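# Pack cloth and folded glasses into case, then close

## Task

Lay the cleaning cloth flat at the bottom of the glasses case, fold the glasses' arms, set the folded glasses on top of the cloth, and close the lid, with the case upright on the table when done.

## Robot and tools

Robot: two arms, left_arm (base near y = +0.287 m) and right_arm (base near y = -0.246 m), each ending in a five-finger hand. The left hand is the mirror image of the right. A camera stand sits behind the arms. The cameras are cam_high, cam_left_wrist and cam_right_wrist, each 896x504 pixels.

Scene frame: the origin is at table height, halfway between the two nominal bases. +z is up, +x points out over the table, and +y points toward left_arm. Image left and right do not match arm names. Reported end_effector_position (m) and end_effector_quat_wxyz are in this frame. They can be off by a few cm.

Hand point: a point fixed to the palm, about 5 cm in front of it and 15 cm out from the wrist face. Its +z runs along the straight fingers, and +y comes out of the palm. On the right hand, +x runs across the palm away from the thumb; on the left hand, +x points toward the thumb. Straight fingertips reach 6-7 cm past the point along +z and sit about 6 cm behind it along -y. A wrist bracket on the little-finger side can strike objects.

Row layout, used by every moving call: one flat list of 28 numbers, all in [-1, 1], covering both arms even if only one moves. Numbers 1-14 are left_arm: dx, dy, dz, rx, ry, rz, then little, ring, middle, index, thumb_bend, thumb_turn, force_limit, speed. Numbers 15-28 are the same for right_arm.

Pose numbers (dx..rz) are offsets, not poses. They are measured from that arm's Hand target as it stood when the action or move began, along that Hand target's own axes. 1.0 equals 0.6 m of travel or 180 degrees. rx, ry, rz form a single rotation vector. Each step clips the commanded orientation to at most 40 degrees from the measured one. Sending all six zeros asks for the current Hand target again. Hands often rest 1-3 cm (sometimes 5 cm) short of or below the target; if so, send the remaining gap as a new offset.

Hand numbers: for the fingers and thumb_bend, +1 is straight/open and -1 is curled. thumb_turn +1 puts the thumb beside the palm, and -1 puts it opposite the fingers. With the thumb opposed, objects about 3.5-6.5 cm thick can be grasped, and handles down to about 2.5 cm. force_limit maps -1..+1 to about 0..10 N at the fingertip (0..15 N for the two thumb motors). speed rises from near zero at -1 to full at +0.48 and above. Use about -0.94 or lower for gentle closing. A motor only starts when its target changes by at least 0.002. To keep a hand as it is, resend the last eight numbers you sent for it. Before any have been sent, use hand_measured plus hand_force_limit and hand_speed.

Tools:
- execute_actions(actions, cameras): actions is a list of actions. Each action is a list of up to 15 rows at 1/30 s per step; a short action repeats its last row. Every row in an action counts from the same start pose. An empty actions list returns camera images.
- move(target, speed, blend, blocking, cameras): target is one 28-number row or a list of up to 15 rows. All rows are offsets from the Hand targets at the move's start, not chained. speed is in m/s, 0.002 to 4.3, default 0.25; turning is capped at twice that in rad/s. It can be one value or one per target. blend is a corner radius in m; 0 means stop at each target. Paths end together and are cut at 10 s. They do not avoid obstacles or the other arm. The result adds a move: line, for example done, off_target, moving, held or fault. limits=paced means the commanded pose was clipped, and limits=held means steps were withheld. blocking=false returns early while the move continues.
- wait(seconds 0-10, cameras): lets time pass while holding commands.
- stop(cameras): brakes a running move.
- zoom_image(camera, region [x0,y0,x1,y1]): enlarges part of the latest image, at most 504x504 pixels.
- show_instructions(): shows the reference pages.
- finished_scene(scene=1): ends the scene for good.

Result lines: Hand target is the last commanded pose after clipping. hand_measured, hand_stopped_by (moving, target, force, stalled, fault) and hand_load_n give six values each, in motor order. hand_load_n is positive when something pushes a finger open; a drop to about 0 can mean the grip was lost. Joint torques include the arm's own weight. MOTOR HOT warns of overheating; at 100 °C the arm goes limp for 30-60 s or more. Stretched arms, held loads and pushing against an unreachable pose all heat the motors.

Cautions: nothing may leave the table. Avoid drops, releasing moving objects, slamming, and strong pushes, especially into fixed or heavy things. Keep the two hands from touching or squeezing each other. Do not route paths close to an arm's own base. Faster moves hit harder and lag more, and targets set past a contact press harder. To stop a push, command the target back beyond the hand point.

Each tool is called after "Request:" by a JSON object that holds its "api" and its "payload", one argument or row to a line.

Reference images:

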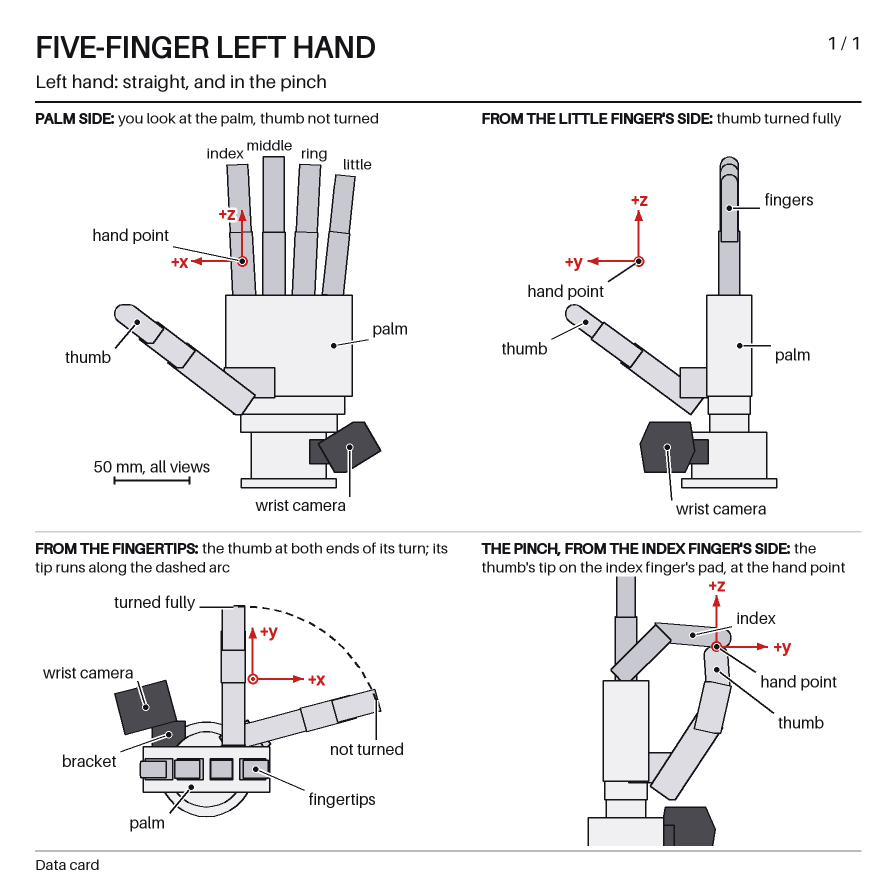

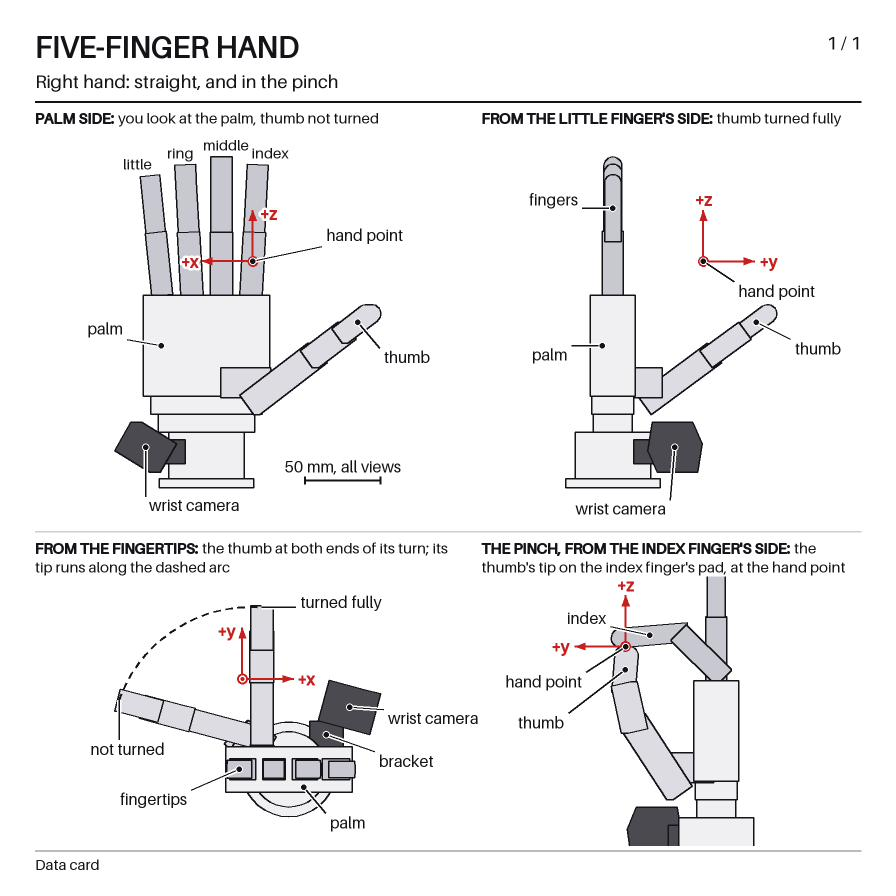

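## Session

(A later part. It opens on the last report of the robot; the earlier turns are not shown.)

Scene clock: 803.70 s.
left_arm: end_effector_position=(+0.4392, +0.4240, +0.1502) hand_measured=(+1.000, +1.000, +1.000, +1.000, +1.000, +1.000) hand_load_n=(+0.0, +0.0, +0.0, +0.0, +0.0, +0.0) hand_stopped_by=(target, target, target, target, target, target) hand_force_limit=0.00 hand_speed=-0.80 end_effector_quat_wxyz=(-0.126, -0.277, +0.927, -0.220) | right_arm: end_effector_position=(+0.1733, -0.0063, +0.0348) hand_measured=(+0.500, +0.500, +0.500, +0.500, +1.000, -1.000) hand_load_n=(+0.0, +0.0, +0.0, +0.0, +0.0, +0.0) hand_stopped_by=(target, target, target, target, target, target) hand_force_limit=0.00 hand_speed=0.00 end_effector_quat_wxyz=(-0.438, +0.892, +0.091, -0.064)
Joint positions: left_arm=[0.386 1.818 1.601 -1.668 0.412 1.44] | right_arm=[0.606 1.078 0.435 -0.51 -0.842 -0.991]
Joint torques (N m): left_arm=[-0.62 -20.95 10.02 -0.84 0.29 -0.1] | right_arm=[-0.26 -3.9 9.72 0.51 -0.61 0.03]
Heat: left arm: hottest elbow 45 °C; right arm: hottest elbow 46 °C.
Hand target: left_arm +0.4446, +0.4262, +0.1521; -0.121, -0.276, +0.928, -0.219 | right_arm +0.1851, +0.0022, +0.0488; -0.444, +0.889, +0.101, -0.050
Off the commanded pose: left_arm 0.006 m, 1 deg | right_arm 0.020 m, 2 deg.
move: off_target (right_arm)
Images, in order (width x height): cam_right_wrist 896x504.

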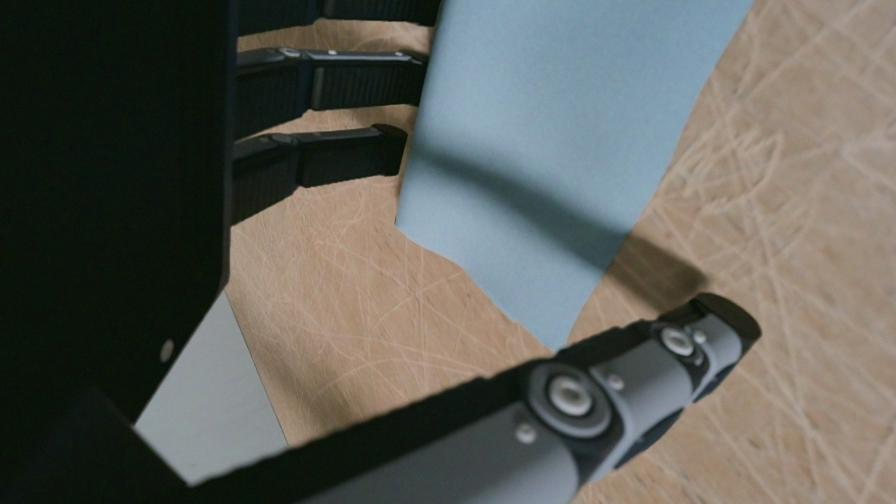

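Request:
{"api": "move", "payload": {
  "target": [
    [0,0,0,0,0,0, 1,1,1,1,1,1, 0,-0.8, 0,0,0,0,0,0, 0.2,0.2,0.2,0.2,0.75,-1, -0.5,-0.92]
  ],
  "speed": 0.05,
  "cameras": ["cam_high","cam_right_wrist"]
}}

Scene clock: 818.20 s.
left_arm: end_effector_position=(+0.4392, +0.4240, +0.1502) hand_measured=(+1.000, +1.000, +1.000, +1.000, +1.000, +1.000) hand_load_n=(+0.0, +0.0, +0.0, +0.0, +0.0, +0.0) hand_stopped_by=(target, target, target, target, target, target) hand_force_limit=0.00 hand_speed=-0.80 end_effector_quat_wxyz=(-0.126, -0.277, +0.927, -0.220) | right_arm: end_effector_position=(+0.1733, -0.0058, +0.0364) hand_measured=(+0.200, +0.200, +0.200, +0.200, +0.750, -1.000) hand_load_n=(+0.0, +0.0, +1.5, +0.0, +0.0, +0.0) hand_stopped_by=(target, target, target, target, target, target) hand_force_limit=-0.50 hand_speed=-0.92 end_effector_quat_wxyz=(-0.440, +0.891, +0.093, -0.063)
Joint positions: left_arm=[0.386 1.818 1.601 -1.668 0.412 1.44] | right_arm=[0.606 1.073 0.435 -0.51 -0.845 -0.991]
Joint torques (N m): left_arm=[-0.56 -21.25 9.95 -0.91 0.29 -0.11] | right_arm=[-0.32 -3.55 9.76 0.5 -0.47 0.03]
Heat: left arm: hottest elbow 45 °C; right arm: hottest elbow 47 °C.
Hand target: left_arm +0.4446, +0.4262, +0.1521; -0.121, -0.276, +0.928, -0.219 | right_arm +0.1850, +0.0021, +0.0488; -0.444, +0.889, +0.101, -0.050
Off the commanded pose: left_arm 0.006 m, 1 deg | right_arm 0.019 m, 2 deg.
move: off_target (right_arm)
Images, in order (width x height): cam_high 896x504, cam_right_wrist 896x504.

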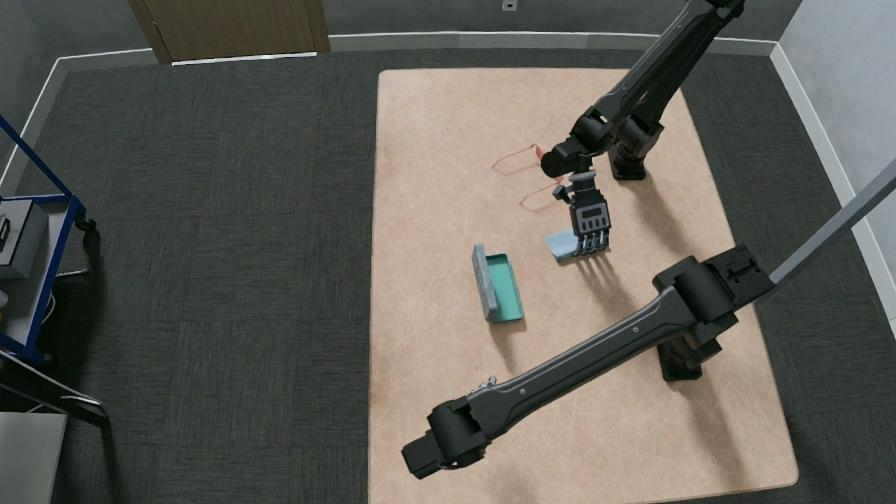

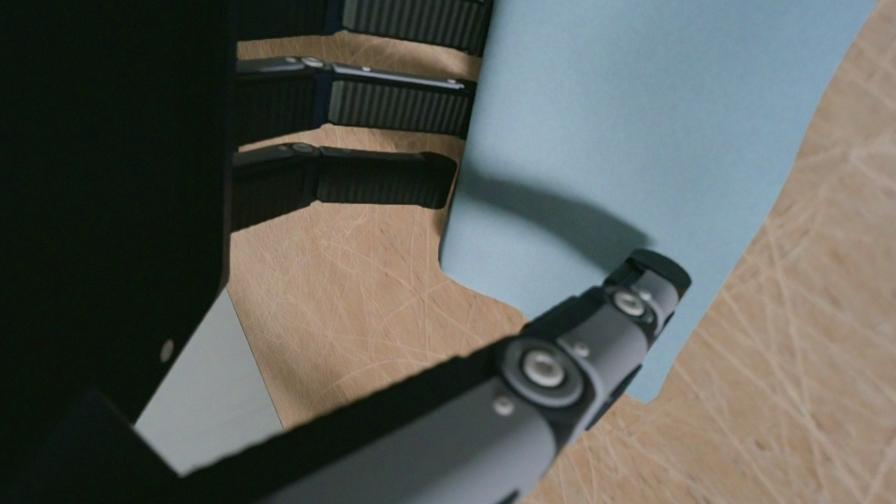

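Request:
{"api": "move", "payload": {
  "target": [
    [0,0,0,0,0,0, 1,1,1,1,1,1, 0,-0.8, -0.0242,-0.0098,-0.0175,0,0,0, 0.5,0.5,0.5,0.5,1,-1, -0.5,-0.5]
  ],
  "speed": 0.08,
  "cameras": ["cam_high","cam_right_wrist"]
}}

Scene clock: 860.37 s.
left_arm: end_effector_position=(+0.4392, +0.4240, +0.1502) hand_measured=(+1.000, +1.000, +1.000, +1.000, +1.000, +1.000) hand_load_n=(+0.0, +0.0, +0.0, +0.0, -0.5, +0.0) hand_stopped_by=(target, target, target, target, target, target) hand_force_limit=0.00 hand_speed=-0.80 end_effector_quat_wxyz=(-0.126, -0.277, +0.927, -0.220) | right_arm: end_effector_position=(+0.1666, -0.0108, +0.0502) hand_measured=(+0.500, +0.500, +0.500, +0.500, +1.000, -1.000) hand_load_n=(+0.0, +0.0, +0.0, +0.0, +0.0, +0.0) hand_stopped_by=(target, target, target, target, target, target) hand_force_limit=-0.50 hand_speed=-0.50 end_effector_quat_wxyz=(-0.441, +0.891, +0.095, -0.057)
Joint positions: left_arm=[0.386 1.818 1.601 -1.668 0.412 1.44] | right_arm=[0.607 0.996 0.435 -0.576 -0.84 -0.991]
Joint torques (N m): left_arm=[-0.67 -21.19 10.03 -0.9 0.27 -0.1] | right_arm=[-0.03 -3.25 9.17 0.61 -0.59 0.07]
Heat: left arm: hottest elbow 45 °C; right arm: hottest elbow 49 °C.
Hand target: left_arm +0.4446, +0.4262, +0.1521; -0.121, -0.276, +0.928, -0.219 | right_arm +0.1718, -0.0058, +0.0598; -0.444, +0.889, +0.101, -0.050
Off the commanded pose: left_arm 0.006 m, 1 deg | right_arm 0.012 m, 1 deg.
move: off_target (right_arm)
Images, in order (width x height): cam_high 896x504, cam_right_wrist 896x504.

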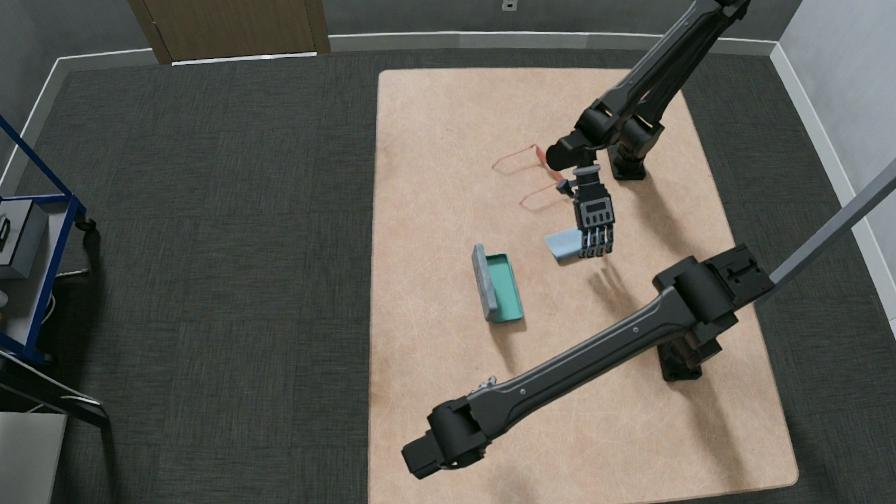

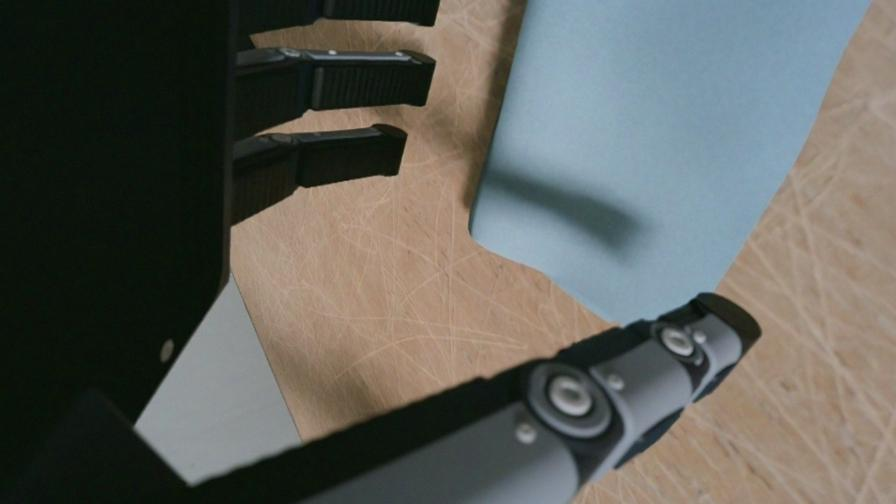

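Request:
{"api": "move", "payload": {
  "target": [
    [0,0,0,0,0,0, 1,1,1,1,1,1, 0,-0.8, 0.0047,0.0602,0.0137,0.05,0,0, 0.5,0.5,0.5,0.5,1,-1, -0.5,-0.5]
  ],
  "speed": 0.08,
  "cameras": ["cam_high","cam_right_wrist"]
}}

Request:
{"api": "zoom_image", "payload": {
  "camera": "cam_high",
  "region": [520, 130, 660, 280]
}}

Scene clock: 870.10 s.
left_arm: end_effector_position=(+0.4392, +0.4240, +0.1502) hand_measured=(+1.000, +1.000, +1.000, +1.000, +1.000, +1.000) hand_load_n=(+0.0, +0.0, +0.0, +0.0, +0.0, +0.0) hand_stopped_by=(target, target, target, target, target, target) hand_force_limit=0.00 hand_speed=-0.80 end_effector_quat_wxyz=(-0.126, -0.277, +0.927, -0.220) | right_arm: end_effector_position=(+0.1763, -0.0168, +0.0370) hand_measured=(+0.500, +0.500, +0.500, +0.500, +1.000, -1.000) hand_load_n=(+0.0, -0.5, +0.0, +0.0, +0.0, +3.5) hand_stopped_by=(target, target, target, target, target, target) hand_force_limit=-0.50 hand_speed=-0.50 end_effector_quat_wxyz=(-0.515, +0.850, +0.087, -0.066)
Joint positions: left_arm=[0.386 1.818 1.601 -1.668 0.412 1.44] | right_arm=[0.45 1.095 0.381 -0.473 -1.05 -1.11]
Joint torques (N m): left_arm=[-0.79 -21.13 9.95 -0.92 0.3 -0.11] | right_arm=[-1.03 -1.32 5.49 1.89 -0.54 -0.32]
Heat: left arm: hottest elbow 45 °C; right arm: hottest elbow 49 °C.
Hand target: left_arm +0.4446, +0.4262, +0.1521; -0.121, -0.276, +0.928, -0.219 | right_arm +0.1781, -0.0200, +0.0260; -0.512, +0.852, +0.097, -0.058
Off the commanded pose: left_arm 0.006 m, 1 deg | right_arm 0.012 m, 2 deg.
move: off_target (right_arm)
Images, in order (width x height): cam_high 896x504, cam_right_wrist 896x504.

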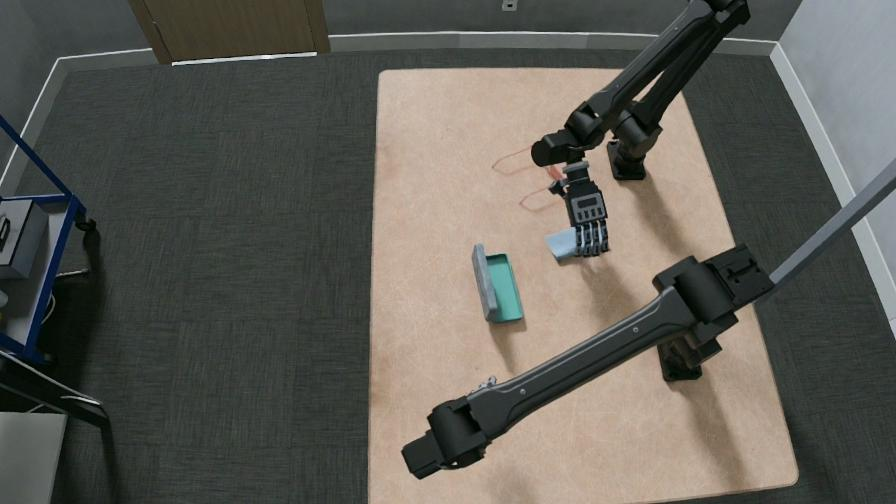

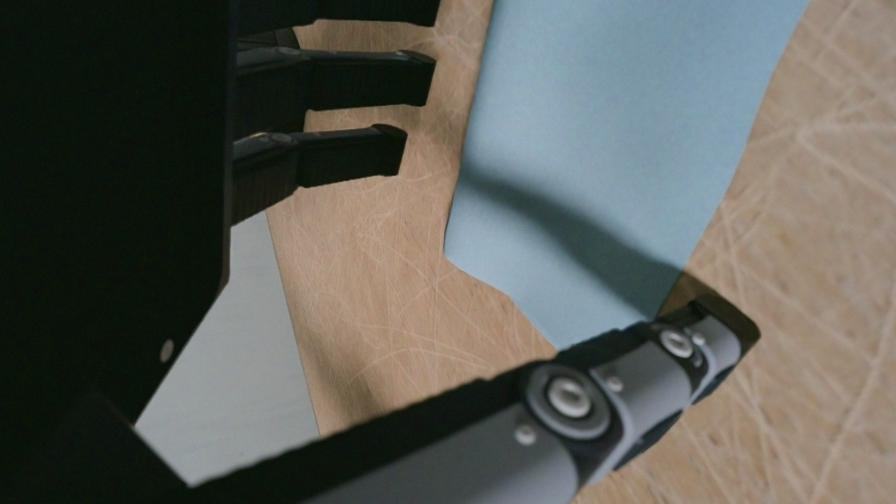

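Scaled by 3.360 from the camera's 896x504 image, which has a finer 1280x720 frame.

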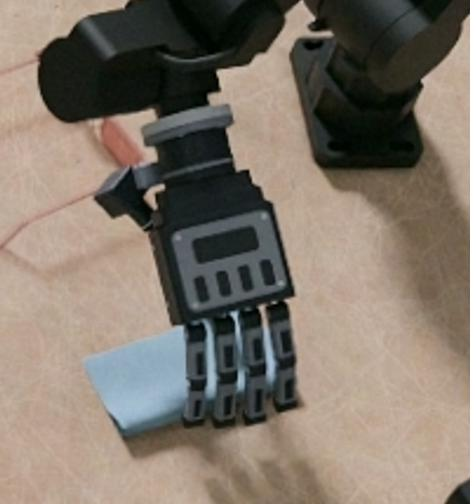

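Request:
{"api": "move", "payload": {
  "target": [
    [0,0,0,0,0,0, 1,1,1,1,1,1, 0,-0.8, 0.0007,-0.0515,-0.0238,-0.0222,0,0, 0.5,0.5,0.5,0.5,0.9,-1, -0.5,-0.5],
    [0,0,0,0,0,0, 1,1,1,1,1,1, 0,-0.8, 0.0007,-0.003,0.002,-0.0222,0,0, 0.5,0.5,0.5,0.5,0.9,-1, -0.5,-0.5]
  ],
  "speed": 0.1,
  "cameras": ["cam_high","cam_right_wrist"]
}}

Request:
{"api": "zoom_image", "payload": {
  "camera": "cam_high",
  "region": [520, 130, 660, 280]
}}

Scene clock: 906.10 s.
left_arm: end_effector_position=(+0.4392, +0.4240, +0.1502) hand_measured=(+1.000, +1.000, +1.000, +1.000, +1.000, +1.000) hand_load_n=(+0.0, +0.0, +0.0, +0.0, +0.0, +0.0) hand_stopped_by=(target, target, target, target, target, target) hand_force_limit=0.00 hand_speed=-0.80 end_effector_quat_wxyz=(-0.126, -0.277, +0.927, -0.220) | right_arm: end_effector_position=(+0.1757, -0.0192, +0.0334) hand_measured=(+0.500, +0.500, +0.500, +0.500, +0.982, -1.000) hand_load_n=(+0.0, +0.0, +0.0, +0.0, +2.5, +4.0) hand_stopped_by=(target, target, target, target, force, target) hand_force_limit=-0.50 hand_speed=-0.50 end_effector_quat_wxyz=(-0.483, +0.869, +0.090, -0.060)
Joint positions: left_arm=[0.386 1.818 1.601 -1.668 0.412 1.44] | right_arm=[0.49 1.075 0.391 -0.502 -0.968 -1.093]
Joint torques (N m): left_arm=[-0.44 -21.07 10.02 -0.84 0.3 -0.1] | right_arm=[-0.21 -1.49 6.34 2.17 -0.55 -0.09]
Heat: left arm: hottest elbow 45 °C; right arm: hottest elbow 46 °C.
Hand target: left_arm +0.4446, +0.4262, +0.1521; -0.121, -0.276, +0.928, -0.219 | right_arm +0.1780, -0.0180, +0.0270; -0.482, +0.869, +0.099, -0.055
Off the commanded pose: left_arm 0.006 m, 1 deg | right_arm 0.007 m, 1 deg.
move: done
Images, in order (width x height): cam_high 896x504, cam_right_wrist 896x504.

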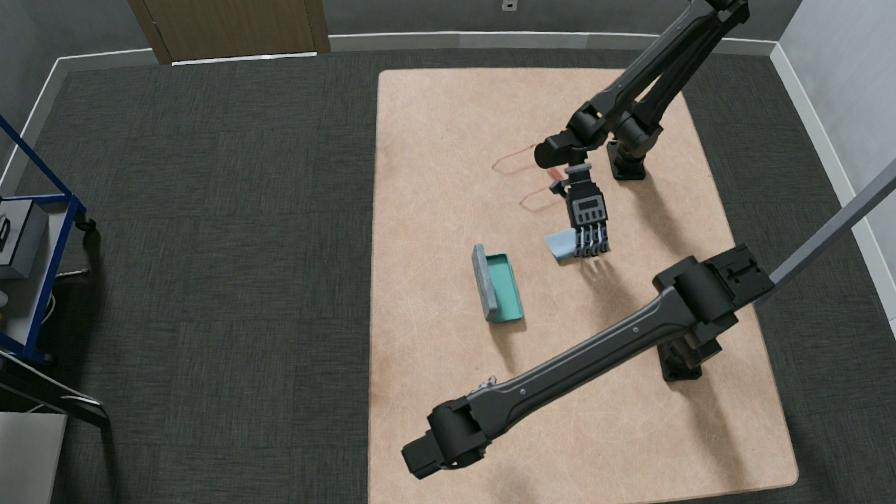

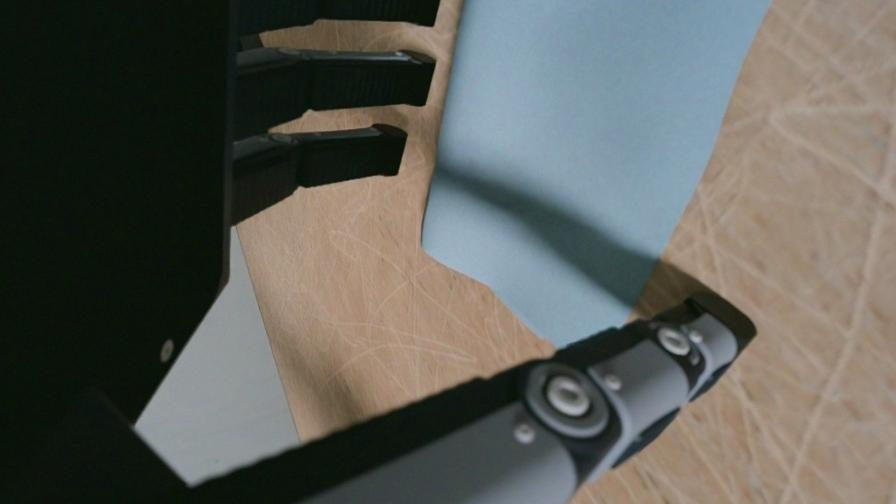

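Scaled by 3.360 from the camera's 896x504 image, which has a finer 1280x720 frame.

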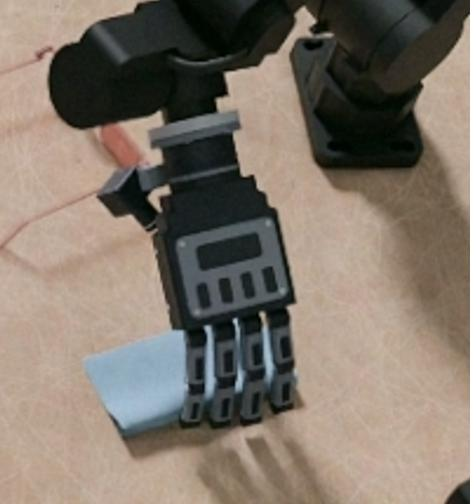

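Request:
{"api": "move", "payload": {
  "target": [
    [0,0,0,0,0,0, 1,1,1,1,1,1, 0,-0.8, 0,0,0,0,0,0, 0.1,0.1,0.1,0.1,0.9,-1, -0.5,-0.9]
  ],
  "speed": 0.1,
  "cameras": ["cam_high","cam_right_wrist"]
}}

Request:
{"api": "zoom_image", "payload": {
  "camera": "cam_high",
  "region": [520, 130, 660, 280]
}}

Scene clock: 916.23 s.
left_arm: end_effector_position=(+0.4392, +0.4240, +0.1502) hand_measured=(+1.000, +1.000, +1.000, +1.000, +1.000, +1.000) hand_load_n=(+0.0, +0.0, +0.0, +0.0, +0.0, +0.0) hand_stopped_by=(target, target, target, target, target, target) hand_force_limit=0.00 hand_speed=-0.80 end_effector_quat_wxyz=(-0.126, -0.277, +0.927, -0.220) | right_arm: end_effector_position=(+0.1757, -0.0192, +0.0334) hand_measured=(+0.100, +0.100, +0.100, +0.100, +0.982, -1.000) hand_load_n=(+0.0, +0.0, +0.0, +0.0, +3.0, +4.0) hand_stopped_by=(target, target, target, target, force, target) hand_force_limit=-0.50 hand_speed=-0.90 end_effector_quat_wxyz=(-0.483, +0.869, +0.090, -0.060)
Joint positions: left_arm=[0.386 1.818 1.601 -1.668 0.412 1.44] | right_arm=[0.49 1.075 0.391 -0.502 -0.968 -1.092]
Joint torques (N m): left_arm=[-0.62 -21.13 9.87 -0.85 0.31 -0.08] | right_arm=[-0.15 -1.49 6.3 2.18 -0.53 -0.09]
Heat: left arm: hottest elbow 45 °C; right arm: hottest elbow 45 °C.
Hand target: left_arm +0.4446, +0.4262, +0.1521; -0.121, -0.276, +0.928, -0.219 | right_arm +0.1779, -0.0181, +0.0270; -0.482, +0.869, +0.099, -0.055
Off the commanded pose: left_arm 0.006 m, 1 deg | right_arm 0.007 m, 1 deg.
move: done
Images, in order (width x height): cam_high 896x504, cam_right_wrist 896x504.

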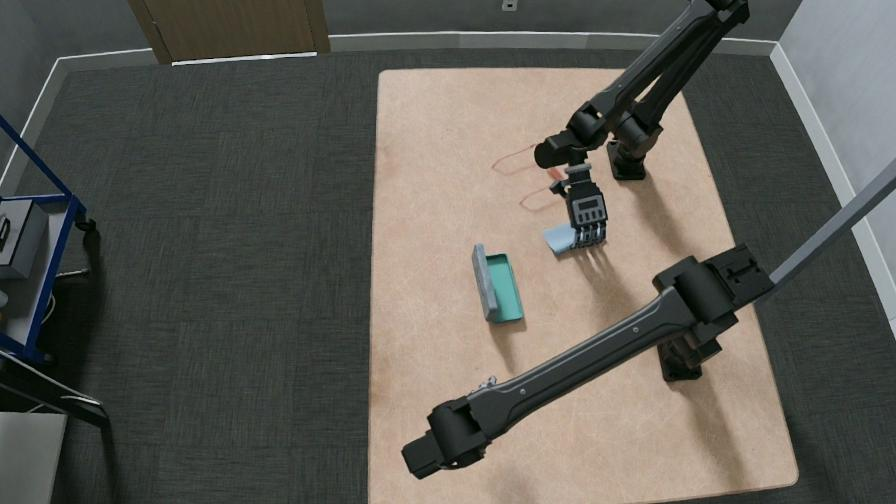

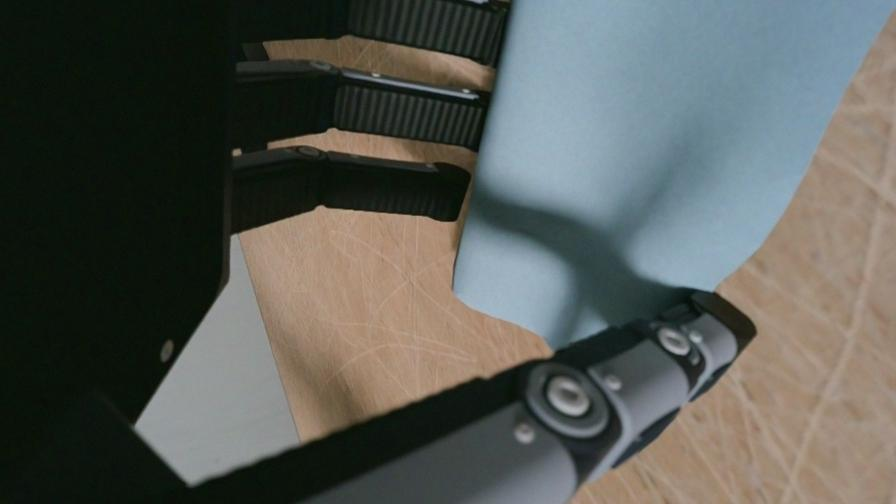

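Scaled by 3.360 from the camera's 896x504 image, which has a finer 1280x720 frame.

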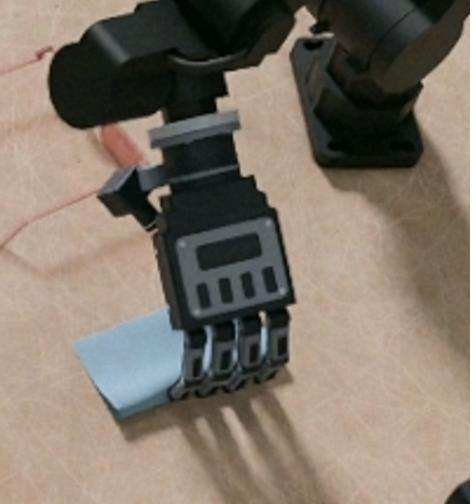

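Request:
{"api": "move", "payload": {
  "target": [
    [0,0,0,0,0,0, 1,1,1,1,1,1, 0,-0.8, 0,0,0,0,0,0, 0.0,-0.05,-0.1,-0.1,0.9,-1, -0.5,-0.92]
  ],
  "speed": 0.1,
  "cameras": ["cam_high","cam_right_wrist"]
}}

Request:
{"api": "zoom_image", "payload": {
  "camera": "cam_high",
  "region": [520, 130, 660, 280]
}}

Scene clock: 932.87 s.
left_arm: end_effector_position=(+0.4392, +0.4240, +0.1502) hand_measured=(+1.000, +1.000, +1.000, +1.000, +1.000, +1.000) hand_load_n=(+0.0, +0.0, +0.0, +0.0, -0.5, +0.0) hand_stopped_by=(target, target, target, target, target, target) hand_force_limit=0.00 hand_speed=-0.80 end_effector_quat_wxyz=(-0.126, -0.277, +0.927, -0.220) | right_arm: end_effector_position=(+0.1757, -0.0192, +0.0334) hand_measured=(+0.000, -0.050, -0.100, -0.100, +0.982, -1.000) hand_load_n=(+0.0, +0.0, +0.0, +0.0, +3.0, +4.0) hand_stopped_by=(target, target, target, target, force, target) hand_force_limit=-0.50 hand_speed=-0.92 end_effector_quat_wxyz=(-0.483, +0.869, +0.090, -0.060)
Joint positions: left_arm=[0.386 1.818 1.601 -1.668 0.412 1.44] | right_arm=[0.49 1.075 0.391 -0.502 -0.968 -1.092]
Joint torques (N m): left_arm=[-0.44 -21.07 9.92 -0.9 0.27 -0.1] | right_arm=[-0.15 -1.67 6.32 2.18 -0.53 -0.09]
Heat: left arm: hottest elbow 45 °C; right arm: hottest elbow 45 °C.
Hand target: left_arm +0.4446, +0.4262, +0.1521; -0.121, -0.276, +0.928, -0.219 | right_arm +0.1779, -0.0181, +0.0270; -0.482, +0.869, +0.099, -0.055
Off the commanded pose: left_arm 0.006 m, 1 deg | right_arm 0.007 m, 1 deg.
move: done
Images, in order (width x height): cam_high 896x504, cam_right_wrist 896x504.

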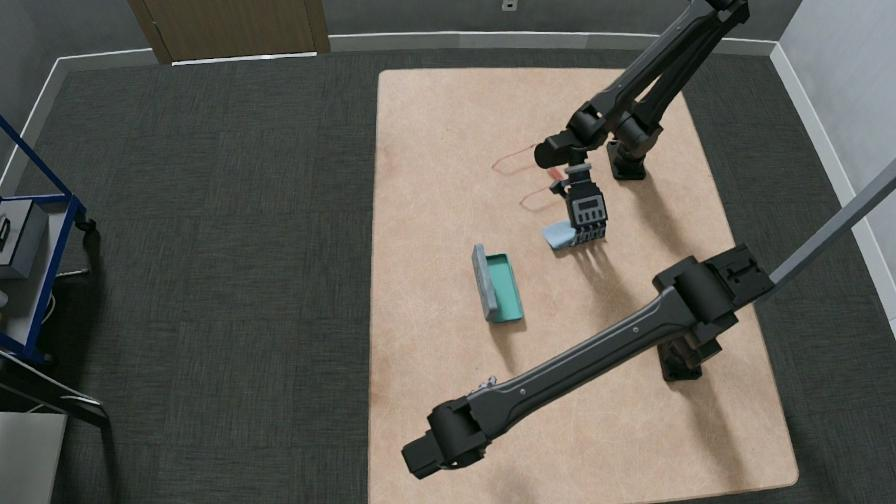

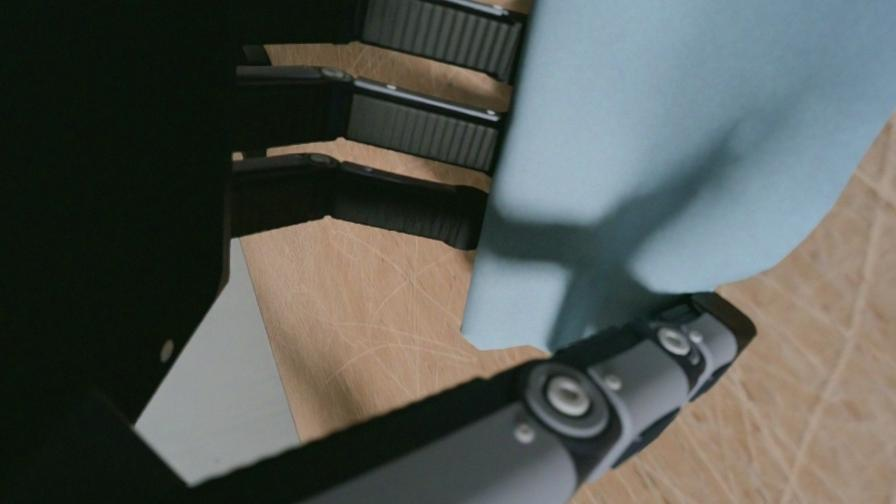

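Scaled by 3.360 from the camera's 896x504 image, which has a finer 1280x720 frame.

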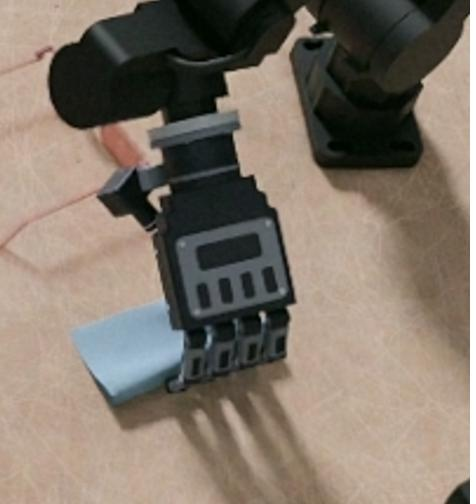

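Request:
{"api": "move", "payload": {
  "target": [
    [0,0,0,0,0,0, 1,1,1,1,1,1, 0,-0.8, 0,0,0,0,0,0, -0.15,-0.2,-0.3,-0.3,0.75,-1, -0.4,-0.92]
  ],
  "speed": 0.1,
  "cameras": ["cam_high","cam_right_wrist"]
}}

Request:
{"api": "zoom_image", "payload": {
  "camera": "cam_high",
  "region": [520, 130, 660, 280]
}}

Scene clock: 943.83 s.
left_arm: end_effector_position=(+0.4392, +0.4240, +0.1502) hand_measured=(+1.000, +1.000, +1.000, +1.000, +1.000, +1.000) hand_load_n=(+0.0, +0.0, +0.0, +0.0, +0.0, +0.0) hand_stopped_by=(target, target, target, target, target, target) hand_force_limit=0.00 hand_speed=-0.80 end_effector_quat_wxyz=(-0.126, -0.277, +0.927, -0.220) | right_arm: end_effector_position=(+0.1787, -0.0184, +0.0316) hand_measured=(-0.150, -0.200, -0.300, -0.300, +0.750, -1.000) hand_load_n=(+0.0, +0.0, +0.0, +0.0, +0.0, +0.0) hand_stopped_by=(target, target, target, target, target, target) hand_force_limit=-0.40 hand_speed=-0.92 end_effector_quat_wxyz=(-0.483, +0.869, +0.093, -0.055)
Joint positions: left_arm=[0.386 1.818 1.601 -1.668 0.412 1.44] | right_arm=[0.49 1.083 0.391 -0.487 -0.964 -1.097]
Joint torques (N m): left_arm=[-0.5 -21.01 10.02 -0.87 0.29 -0.09] | right_arm=[-0.21 -2.08 6.3 1.61 -0.68 -0.05]
Heat: left arm: hottest elbow 45 °C; right arm: hottest elbow 45 °C.
Hand target: left_arm +0.4446, +0.4262, +0.1521; -0.121, -0.276, +0.928, -0.219 | right_arm +0.1780, -0.0181, +0.0270; -0.482, +0.869, +0.099, -0.055
Off the commanded pose: left_arm 0.006 m, 1 deg | right_arm 0.005 m, 1 deg.
move: done
Images, in order (width x height): cam_high 896x504, cam_right_wrist 896x504.

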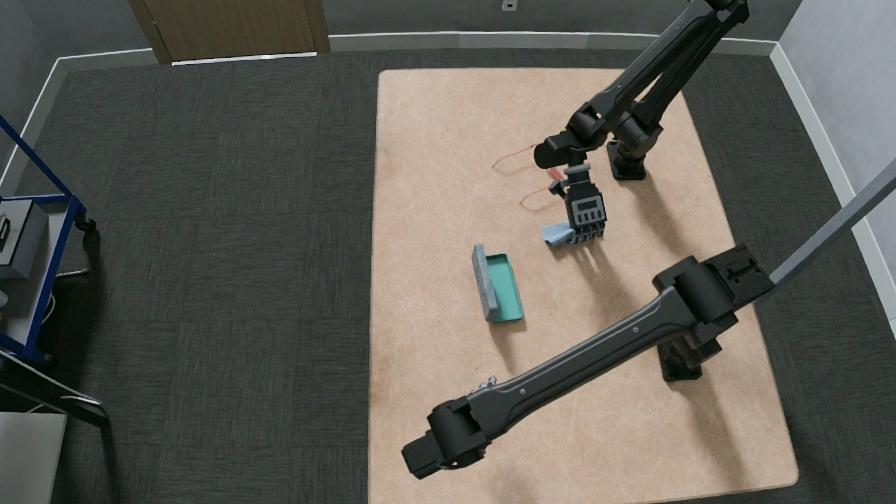

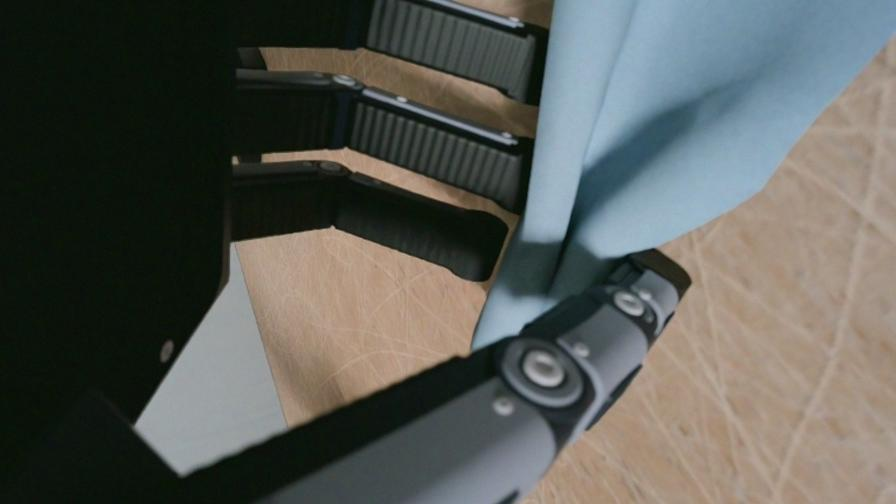

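Scaled by 3.360 from the camera's 896x504 image, which has a finer 1280x720 frame.

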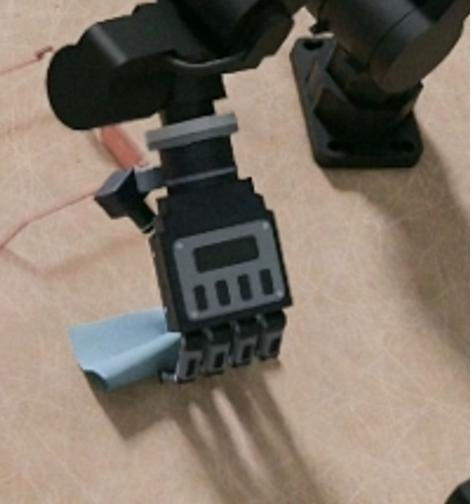

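Request:
{"api": "move", "payload": {
  "target": [
    [0,0,0,0,0,0, 1,1,1,1,1,1, 0,-0.8, 0,0,0,0,0,0, -0.25,-0.35,-0.5,-0.5,0.45,-1, -0.5,-0.92]
  ],
  "speed": 0.1,
  "cameras": ["cam_high","cam_right_wrist"]
}}

Request:
{"api": "zoom_image", "payload": {
  "camera": "cam_high",
  "region": [520, 130, 660, 280]
}}

Scene clock: 955.87 s.
left_arm: end_effector_position=(+0.4392, +0.4240, +0.1502) hand_measured=(+1.000, +1.000, +1.000, +1.000, +1.000, +1.000) hand_load_n=(+0.0, +0.0, +0.0, +0.0, +0.0, +0.0) hand_stopped_by=(target, target, target, target, target, target) hand_force_limit=0.00 hand_speed=-0.80 end_effector_quat_wxyz=(-0.126, -0.277, +0.927, -0.220) | right_arm: end_effector_position=(+0.1787, -0.0184, +0.0316) hand_measured=(-0.250, -0.350, -0.500, -0.500, +0.502, -1.000) hand_load_n=(+0.0, +0.0, +1.5, +0.0, +4.0, +1.0) hand_stopped_by=(target, target, target, target, force, target) hand_force_limit=-0.50 hand_speed=-0.92 end_effector_quat_wxyz=(-0.483, +0.869, +0.093, -0.055)
Joint positions: left_arm=[0.386 1.818 1.601 -1.668 0.412 1.44] | right_arm=[0.49 1.083 0.391 -0.487 -0.964 -1.097]
Joint torques (N m): left_arm=[-0.73 -21.13 10 -0.9 0.3 -0.09] | right_arm=[-0.03 -2.2 6.28 1.57 -0.67 -0.04]
Heat: left arm: hottest elbow 45 °C; right arm: hottest elbow 45 °C.
Hand target: left_arm +0.4446, +0.4262, +0.1521; -0.121, -0.276, +0.928, -0.219 | right_arm +0.1780, -0.0181, +0.0270; -0.482, +0.869, +0.099, -0.055
Off the commanded pose: left_arm 0.006 m, 1 deg | right_arm 0.005 m, 1 deg.
move: done
Images, in order (width x height): cam_high 896x504, cam_right_wrist 896x504.

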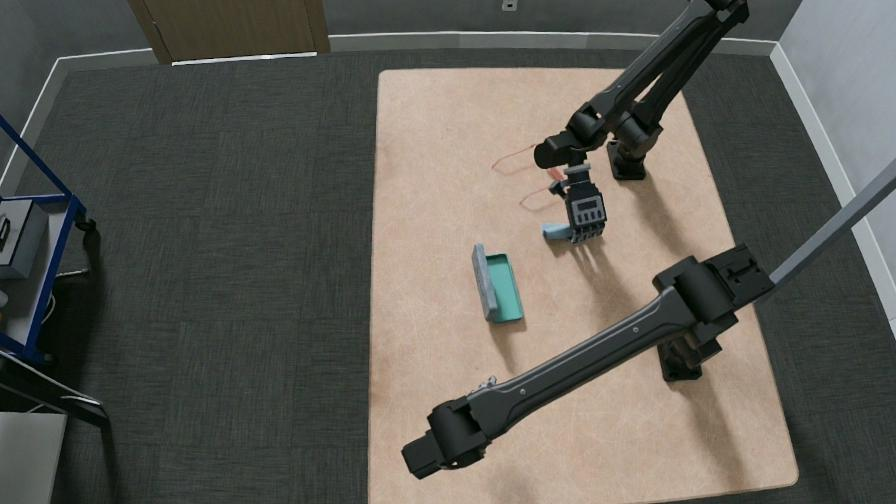

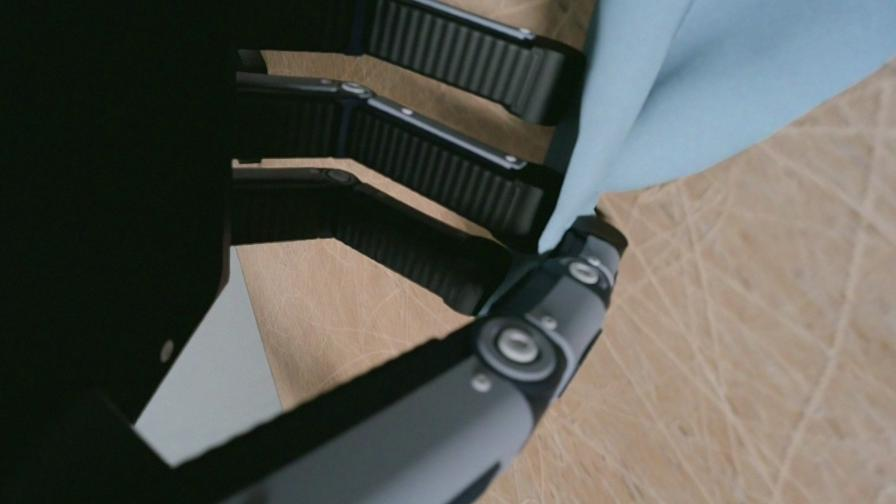

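Scaled by 3.360 from the camera's 896x504 image, which has a finer 1280x720 frame.

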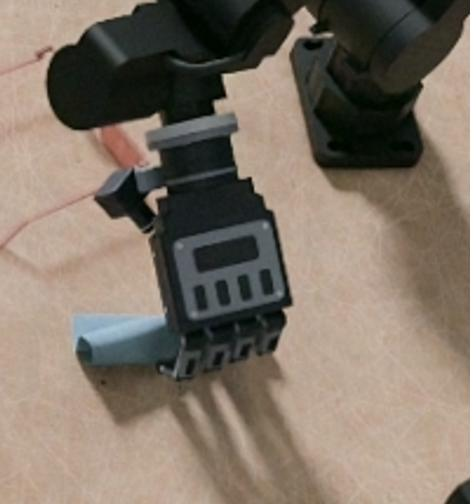

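Request:
{"api": "move", "payload": {
  "target": [
    [0,0,0,0,0,0, 1,1,1,1,1,1, 0,-0.8, 0,0,0,0,0,0, -0.25,-0.35,-0.58,-0.58,0.40,-1, -0.2,-0.92],
    [0,0,0,0,0,0, 1,1,1,1,1,1, 0,-0.8, 0,-0.12,-0.075,0,0,0, -0.25,-0.35,-0.58,-0.58,0.40,-1, -0.2,-0.92]
  ],
  "speed": 0.06,
  "cameras": ["cam_high","cam_right_wrist"]
}}

Request:
{"api": "zoom_image", "payload": {
  "camera": "cam_high",
  "region": [520, 130, 660, 280]
}}

Scene clock: 986.37 s.
left_arm: end_effector_position=(+0.4392, +0.4240, +0.1502) hand_measured=(+1.000, +1.000, +1.000, +1.000, +1.000, +1.000) hand_load_n=(+0.0, +0.0, +0.0, +0.0, +0.0, +0.0) hand_stopped_by=(target, target, target, target, target, target) hand_force_limit=0.00 hand_speed=-0.80 end_effector_quat_wxyz=(-0.126, -0.277, +0.927, -0.220) | right_arm: end_effector_position=(+0.1625, -0.0265, +0.0910) hand_measured=(-0.250, -0.350, -0.536, -0.580, +0.494, -1.000) hand_load_n=(+0.0, +0.0, +4.0, +0.0, +6.5, +1.0) hand_stopped_by=(target, target, force, target, force, target) hand_force_limit=-0.20 hand_speed=-0.92 end_effector_quat_wxyz=(-0.474, +0.873, +0.083, -0.076)
Joint positions: left_arm=[0.386 1.818 1.601 -1.668 0.412 1.44] | right_arm=[0.493 0.912 0.487 -0.804 -0.963 -1.097]
Joint torques (N m): left_arm=[-0.56 -21.07 10 -0.9 0.28 -0.09] | right_arm=[-0.26 -2.55 11.84 0.42 -0.74 -0.01]
Heat: left arm: hottest elbow 45 °C; right arm: hottest elbow 45 °C.
Hand target: left_arm +0.4446, +0.4262, +0.1521; -0.121, -0.276, +0.928, -0.219 | right_arm +0.1781, -0.0181, +0.1119; -0.482, +0.869, +0.099, -0.055
Off the commanded pose: left_arm 0.006 m, 1 deg | right_arm 0.027 m, 3 deg.
move: off_target (right_arm)
Images, in order (width x height): cam_high 896x504, cam_right_wrist 896x504.

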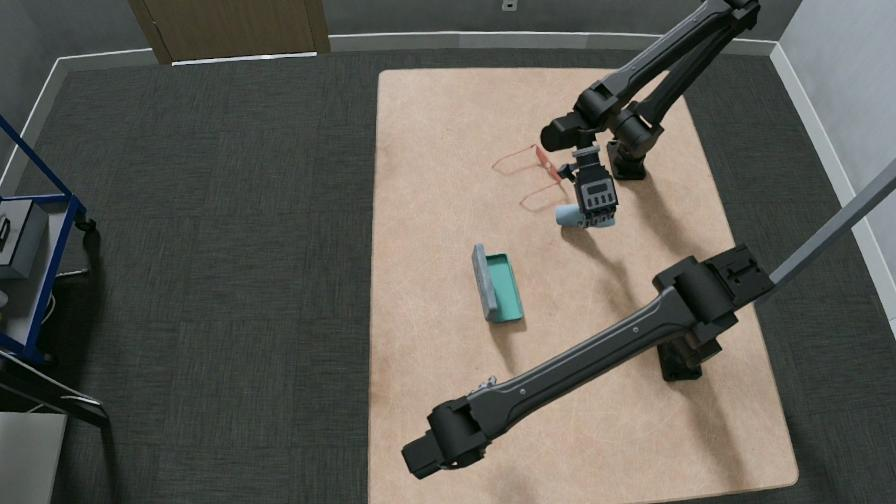

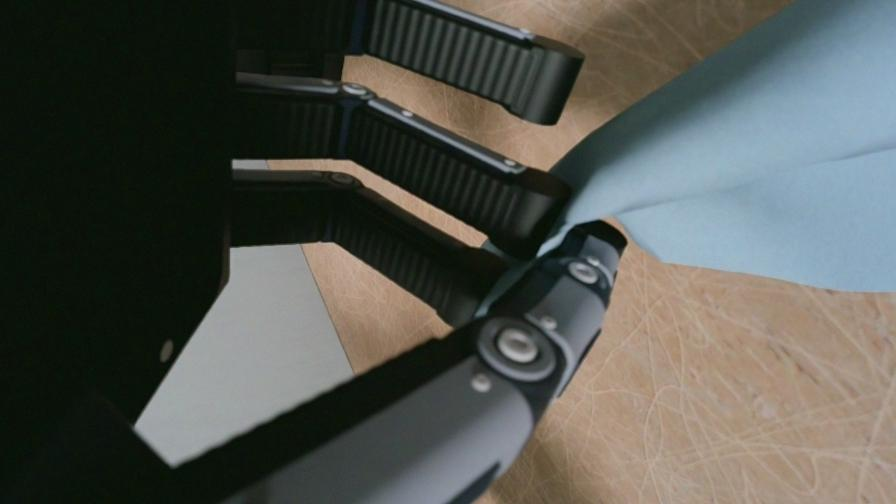

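Scaled by 3.360 from the camera's 896x504 image, which has a finer 1280x720 frame.

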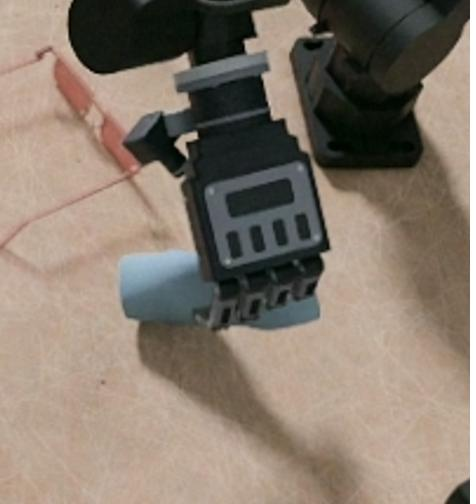

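Request:
{"api": "zoom_image", "payload": {
  "camera": "cam_high",
  "region": [455, 230, 545, 340]
}}

Scaled by 4.582 from the camera's 896x504 image, which has a finer 1280x720 frame.

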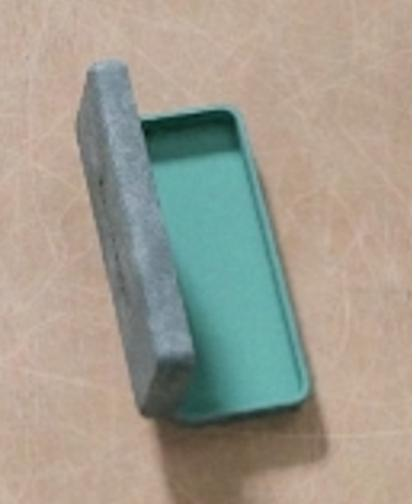

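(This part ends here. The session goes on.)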